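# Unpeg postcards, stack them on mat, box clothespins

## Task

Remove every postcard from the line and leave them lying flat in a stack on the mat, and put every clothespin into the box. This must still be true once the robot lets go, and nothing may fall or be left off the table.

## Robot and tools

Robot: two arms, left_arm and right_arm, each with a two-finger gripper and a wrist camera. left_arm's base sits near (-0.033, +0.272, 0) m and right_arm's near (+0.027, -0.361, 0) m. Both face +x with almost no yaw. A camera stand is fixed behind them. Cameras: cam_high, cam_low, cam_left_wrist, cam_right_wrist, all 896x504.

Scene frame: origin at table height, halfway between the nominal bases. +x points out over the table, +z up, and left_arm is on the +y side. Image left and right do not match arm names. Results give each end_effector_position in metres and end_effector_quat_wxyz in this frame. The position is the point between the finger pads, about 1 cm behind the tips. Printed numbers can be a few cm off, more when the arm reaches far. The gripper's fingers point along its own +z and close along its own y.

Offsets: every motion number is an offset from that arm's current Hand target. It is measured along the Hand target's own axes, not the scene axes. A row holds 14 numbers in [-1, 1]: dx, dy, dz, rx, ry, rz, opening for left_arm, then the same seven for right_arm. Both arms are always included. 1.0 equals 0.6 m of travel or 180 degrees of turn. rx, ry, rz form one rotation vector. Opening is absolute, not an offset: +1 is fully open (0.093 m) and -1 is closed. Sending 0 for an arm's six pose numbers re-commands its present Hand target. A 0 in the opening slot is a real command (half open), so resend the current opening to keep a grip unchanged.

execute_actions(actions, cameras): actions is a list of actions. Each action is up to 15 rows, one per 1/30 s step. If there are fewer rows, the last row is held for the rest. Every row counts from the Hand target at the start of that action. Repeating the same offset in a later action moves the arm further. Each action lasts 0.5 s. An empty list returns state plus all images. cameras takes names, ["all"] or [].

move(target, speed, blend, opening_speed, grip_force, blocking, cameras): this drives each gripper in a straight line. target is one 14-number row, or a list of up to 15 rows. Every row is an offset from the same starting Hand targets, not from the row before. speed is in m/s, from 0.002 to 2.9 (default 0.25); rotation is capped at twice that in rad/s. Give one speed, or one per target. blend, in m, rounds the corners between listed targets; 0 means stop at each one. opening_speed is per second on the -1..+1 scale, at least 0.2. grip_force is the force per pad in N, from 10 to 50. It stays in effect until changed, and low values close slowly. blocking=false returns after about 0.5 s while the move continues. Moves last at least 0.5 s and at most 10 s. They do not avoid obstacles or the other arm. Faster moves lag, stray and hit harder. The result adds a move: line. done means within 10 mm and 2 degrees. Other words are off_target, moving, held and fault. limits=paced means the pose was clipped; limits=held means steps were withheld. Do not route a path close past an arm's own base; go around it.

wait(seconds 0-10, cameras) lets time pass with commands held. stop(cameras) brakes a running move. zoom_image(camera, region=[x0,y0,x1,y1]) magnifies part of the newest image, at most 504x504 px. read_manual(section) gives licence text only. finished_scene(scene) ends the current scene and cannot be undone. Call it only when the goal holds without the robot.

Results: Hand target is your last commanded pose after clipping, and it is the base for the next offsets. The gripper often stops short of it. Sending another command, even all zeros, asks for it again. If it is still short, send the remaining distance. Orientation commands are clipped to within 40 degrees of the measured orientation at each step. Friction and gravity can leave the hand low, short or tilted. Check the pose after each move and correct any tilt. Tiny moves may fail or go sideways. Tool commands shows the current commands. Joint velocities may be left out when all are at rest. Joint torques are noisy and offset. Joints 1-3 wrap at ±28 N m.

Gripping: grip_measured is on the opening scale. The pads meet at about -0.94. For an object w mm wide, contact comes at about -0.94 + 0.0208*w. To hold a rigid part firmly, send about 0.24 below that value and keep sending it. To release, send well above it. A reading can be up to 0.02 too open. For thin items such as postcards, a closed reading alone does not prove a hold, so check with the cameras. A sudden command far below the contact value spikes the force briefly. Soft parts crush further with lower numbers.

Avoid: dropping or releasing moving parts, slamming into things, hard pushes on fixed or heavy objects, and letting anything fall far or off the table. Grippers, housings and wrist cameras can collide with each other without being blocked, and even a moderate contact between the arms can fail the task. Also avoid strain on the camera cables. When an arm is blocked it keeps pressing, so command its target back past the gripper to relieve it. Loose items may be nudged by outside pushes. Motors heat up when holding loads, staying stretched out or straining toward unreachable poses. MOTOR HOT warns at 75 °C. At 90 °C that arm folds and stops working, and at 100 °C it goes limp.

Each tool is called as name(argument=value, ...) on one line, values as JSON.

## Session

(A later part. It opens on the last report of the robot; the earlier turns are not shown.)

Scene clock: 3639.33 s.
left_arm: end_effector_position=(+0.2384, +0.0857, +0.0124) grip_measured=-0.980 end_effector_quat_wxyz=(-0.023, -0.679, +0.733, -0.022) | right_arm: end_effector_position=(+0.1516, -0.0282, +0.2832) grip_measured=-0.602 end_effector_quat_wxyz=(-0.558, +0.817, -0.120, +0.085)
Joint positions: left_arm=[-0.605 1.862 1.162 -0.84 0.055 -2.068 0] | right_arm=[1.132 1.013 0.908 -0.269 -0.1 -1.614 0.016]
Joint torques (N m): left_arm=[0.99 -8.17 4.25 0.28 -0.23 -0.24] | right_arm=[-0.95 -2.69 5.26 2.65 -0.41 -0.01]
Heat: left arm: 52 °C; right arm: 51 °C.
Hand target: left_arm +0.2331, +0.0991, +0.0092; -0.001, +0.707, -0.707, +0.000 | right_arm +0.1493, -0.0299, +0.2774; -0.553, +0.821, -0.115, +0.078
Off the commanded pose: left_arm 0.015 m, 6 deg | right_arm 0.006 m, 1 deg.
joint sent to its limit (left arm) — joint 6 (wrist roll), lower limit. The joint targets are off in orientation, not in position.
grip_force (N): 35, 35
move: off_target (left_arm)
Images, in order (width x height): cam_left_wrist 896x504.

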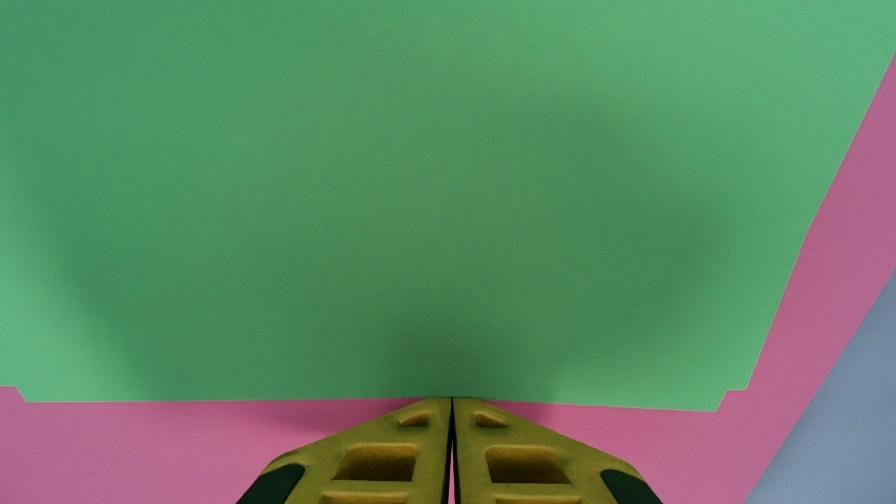

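move(target=[[0.006,0,-0.006,0,0,0,-1,0,0,0,0,0,0,-0.6],[0.006,0,-0.06,0,0,0,-1,0,0,0,0,0,0,-0.6],[-0.22,0,-0.35,0,0,0,-1,0,0,0,0,0,0,-0.6]], speed=[0.03,0.1,0.25], cameras=["cam_left_wrist","cam_high","cam_low"])

zoom_image(camera="cam_high", region=[340, 140, 540, 360])

Scene clock: 3652.77 s.
left_arm: end_effector_position=(+0.2338, +0.2287, +0.2131) grip_measured=-0.980 end_effector_quat_wxyz=(-0.018, +0.712, -0.702, +0.032) | right_arm: end_effector_position=(+0.1516, -0.0282, +0.2832) grip_measured=-0.602 end_effector_quat_wxyz=(-0.558, +0.817, -0.120, +0.085)
Joint positions: left_arm=[-0.188 1.543 1.615 -1.569 0.007 -1.741 0] | right_arm=[1.132 1.013 0.908 -0.269 -0.1 -1.614 0.016]
Joint torques (N m): left_arm=[0.42 -5.53 8.4 0.44 -0.02 0.1] | right_arm=[-0.94 -2.7 5.24 2.65 -0.41 0]
Heat: left arm: 52 °C; right arm: 51 °C.
Hand target: left_arm +0.2328, +0.2307, +0.2194; -0.001, +0.707, -0.707, +0.000 | right_arm +0.1493, -0.0299, +0.2774; -0.553, +0.821, -0.115, +0.078
Off the commanded pose: left_arm 0.007 m, 4 deg | right_arm 0.006 m, 1 deg.
joint sent to its limit (left arm) — joint 4 (wrist pitch), lower limit. The joint targets are off in orientation, not in position.
grip_force (N): 35, 35
move: off_target (left_arm)
Images, in order (width x height): cam_high 896x504, cam_low 896x504, cam_left_wrist 896x504.

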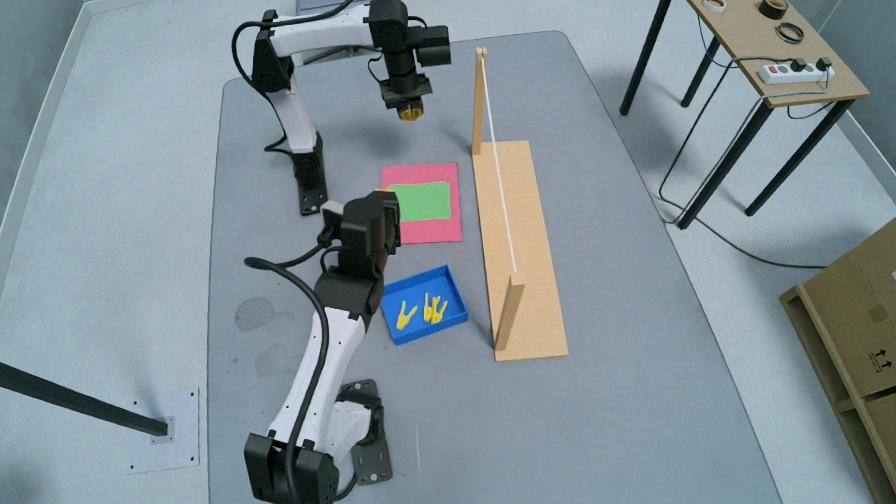

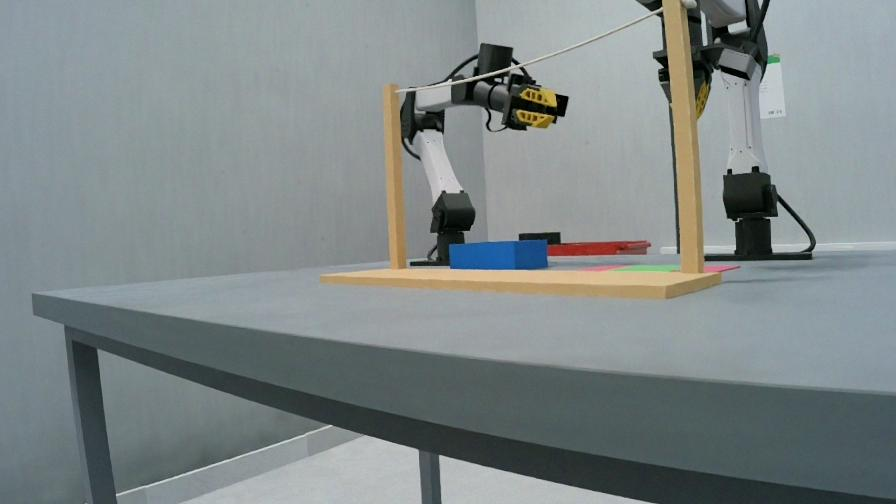

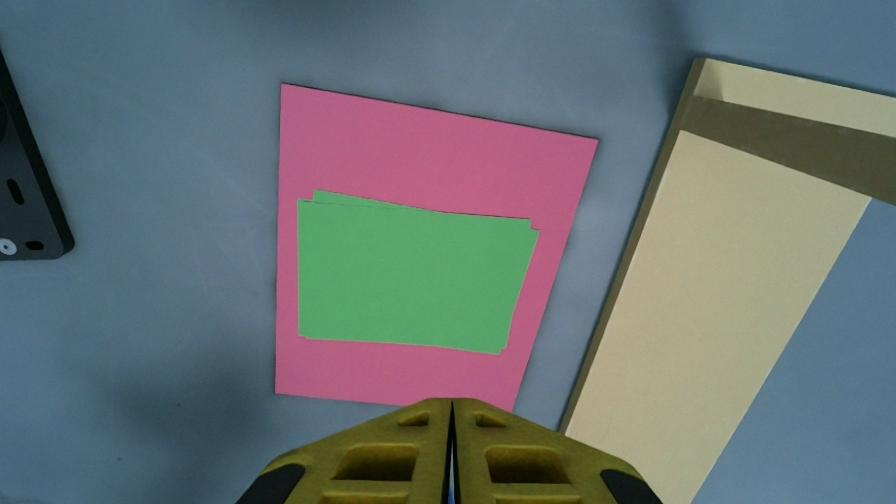

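Scaled by 2.291.

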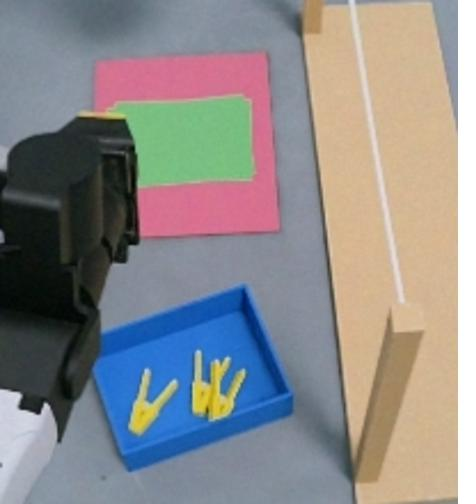

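finished_scene(scene=1)

The scene is finished: the task was done.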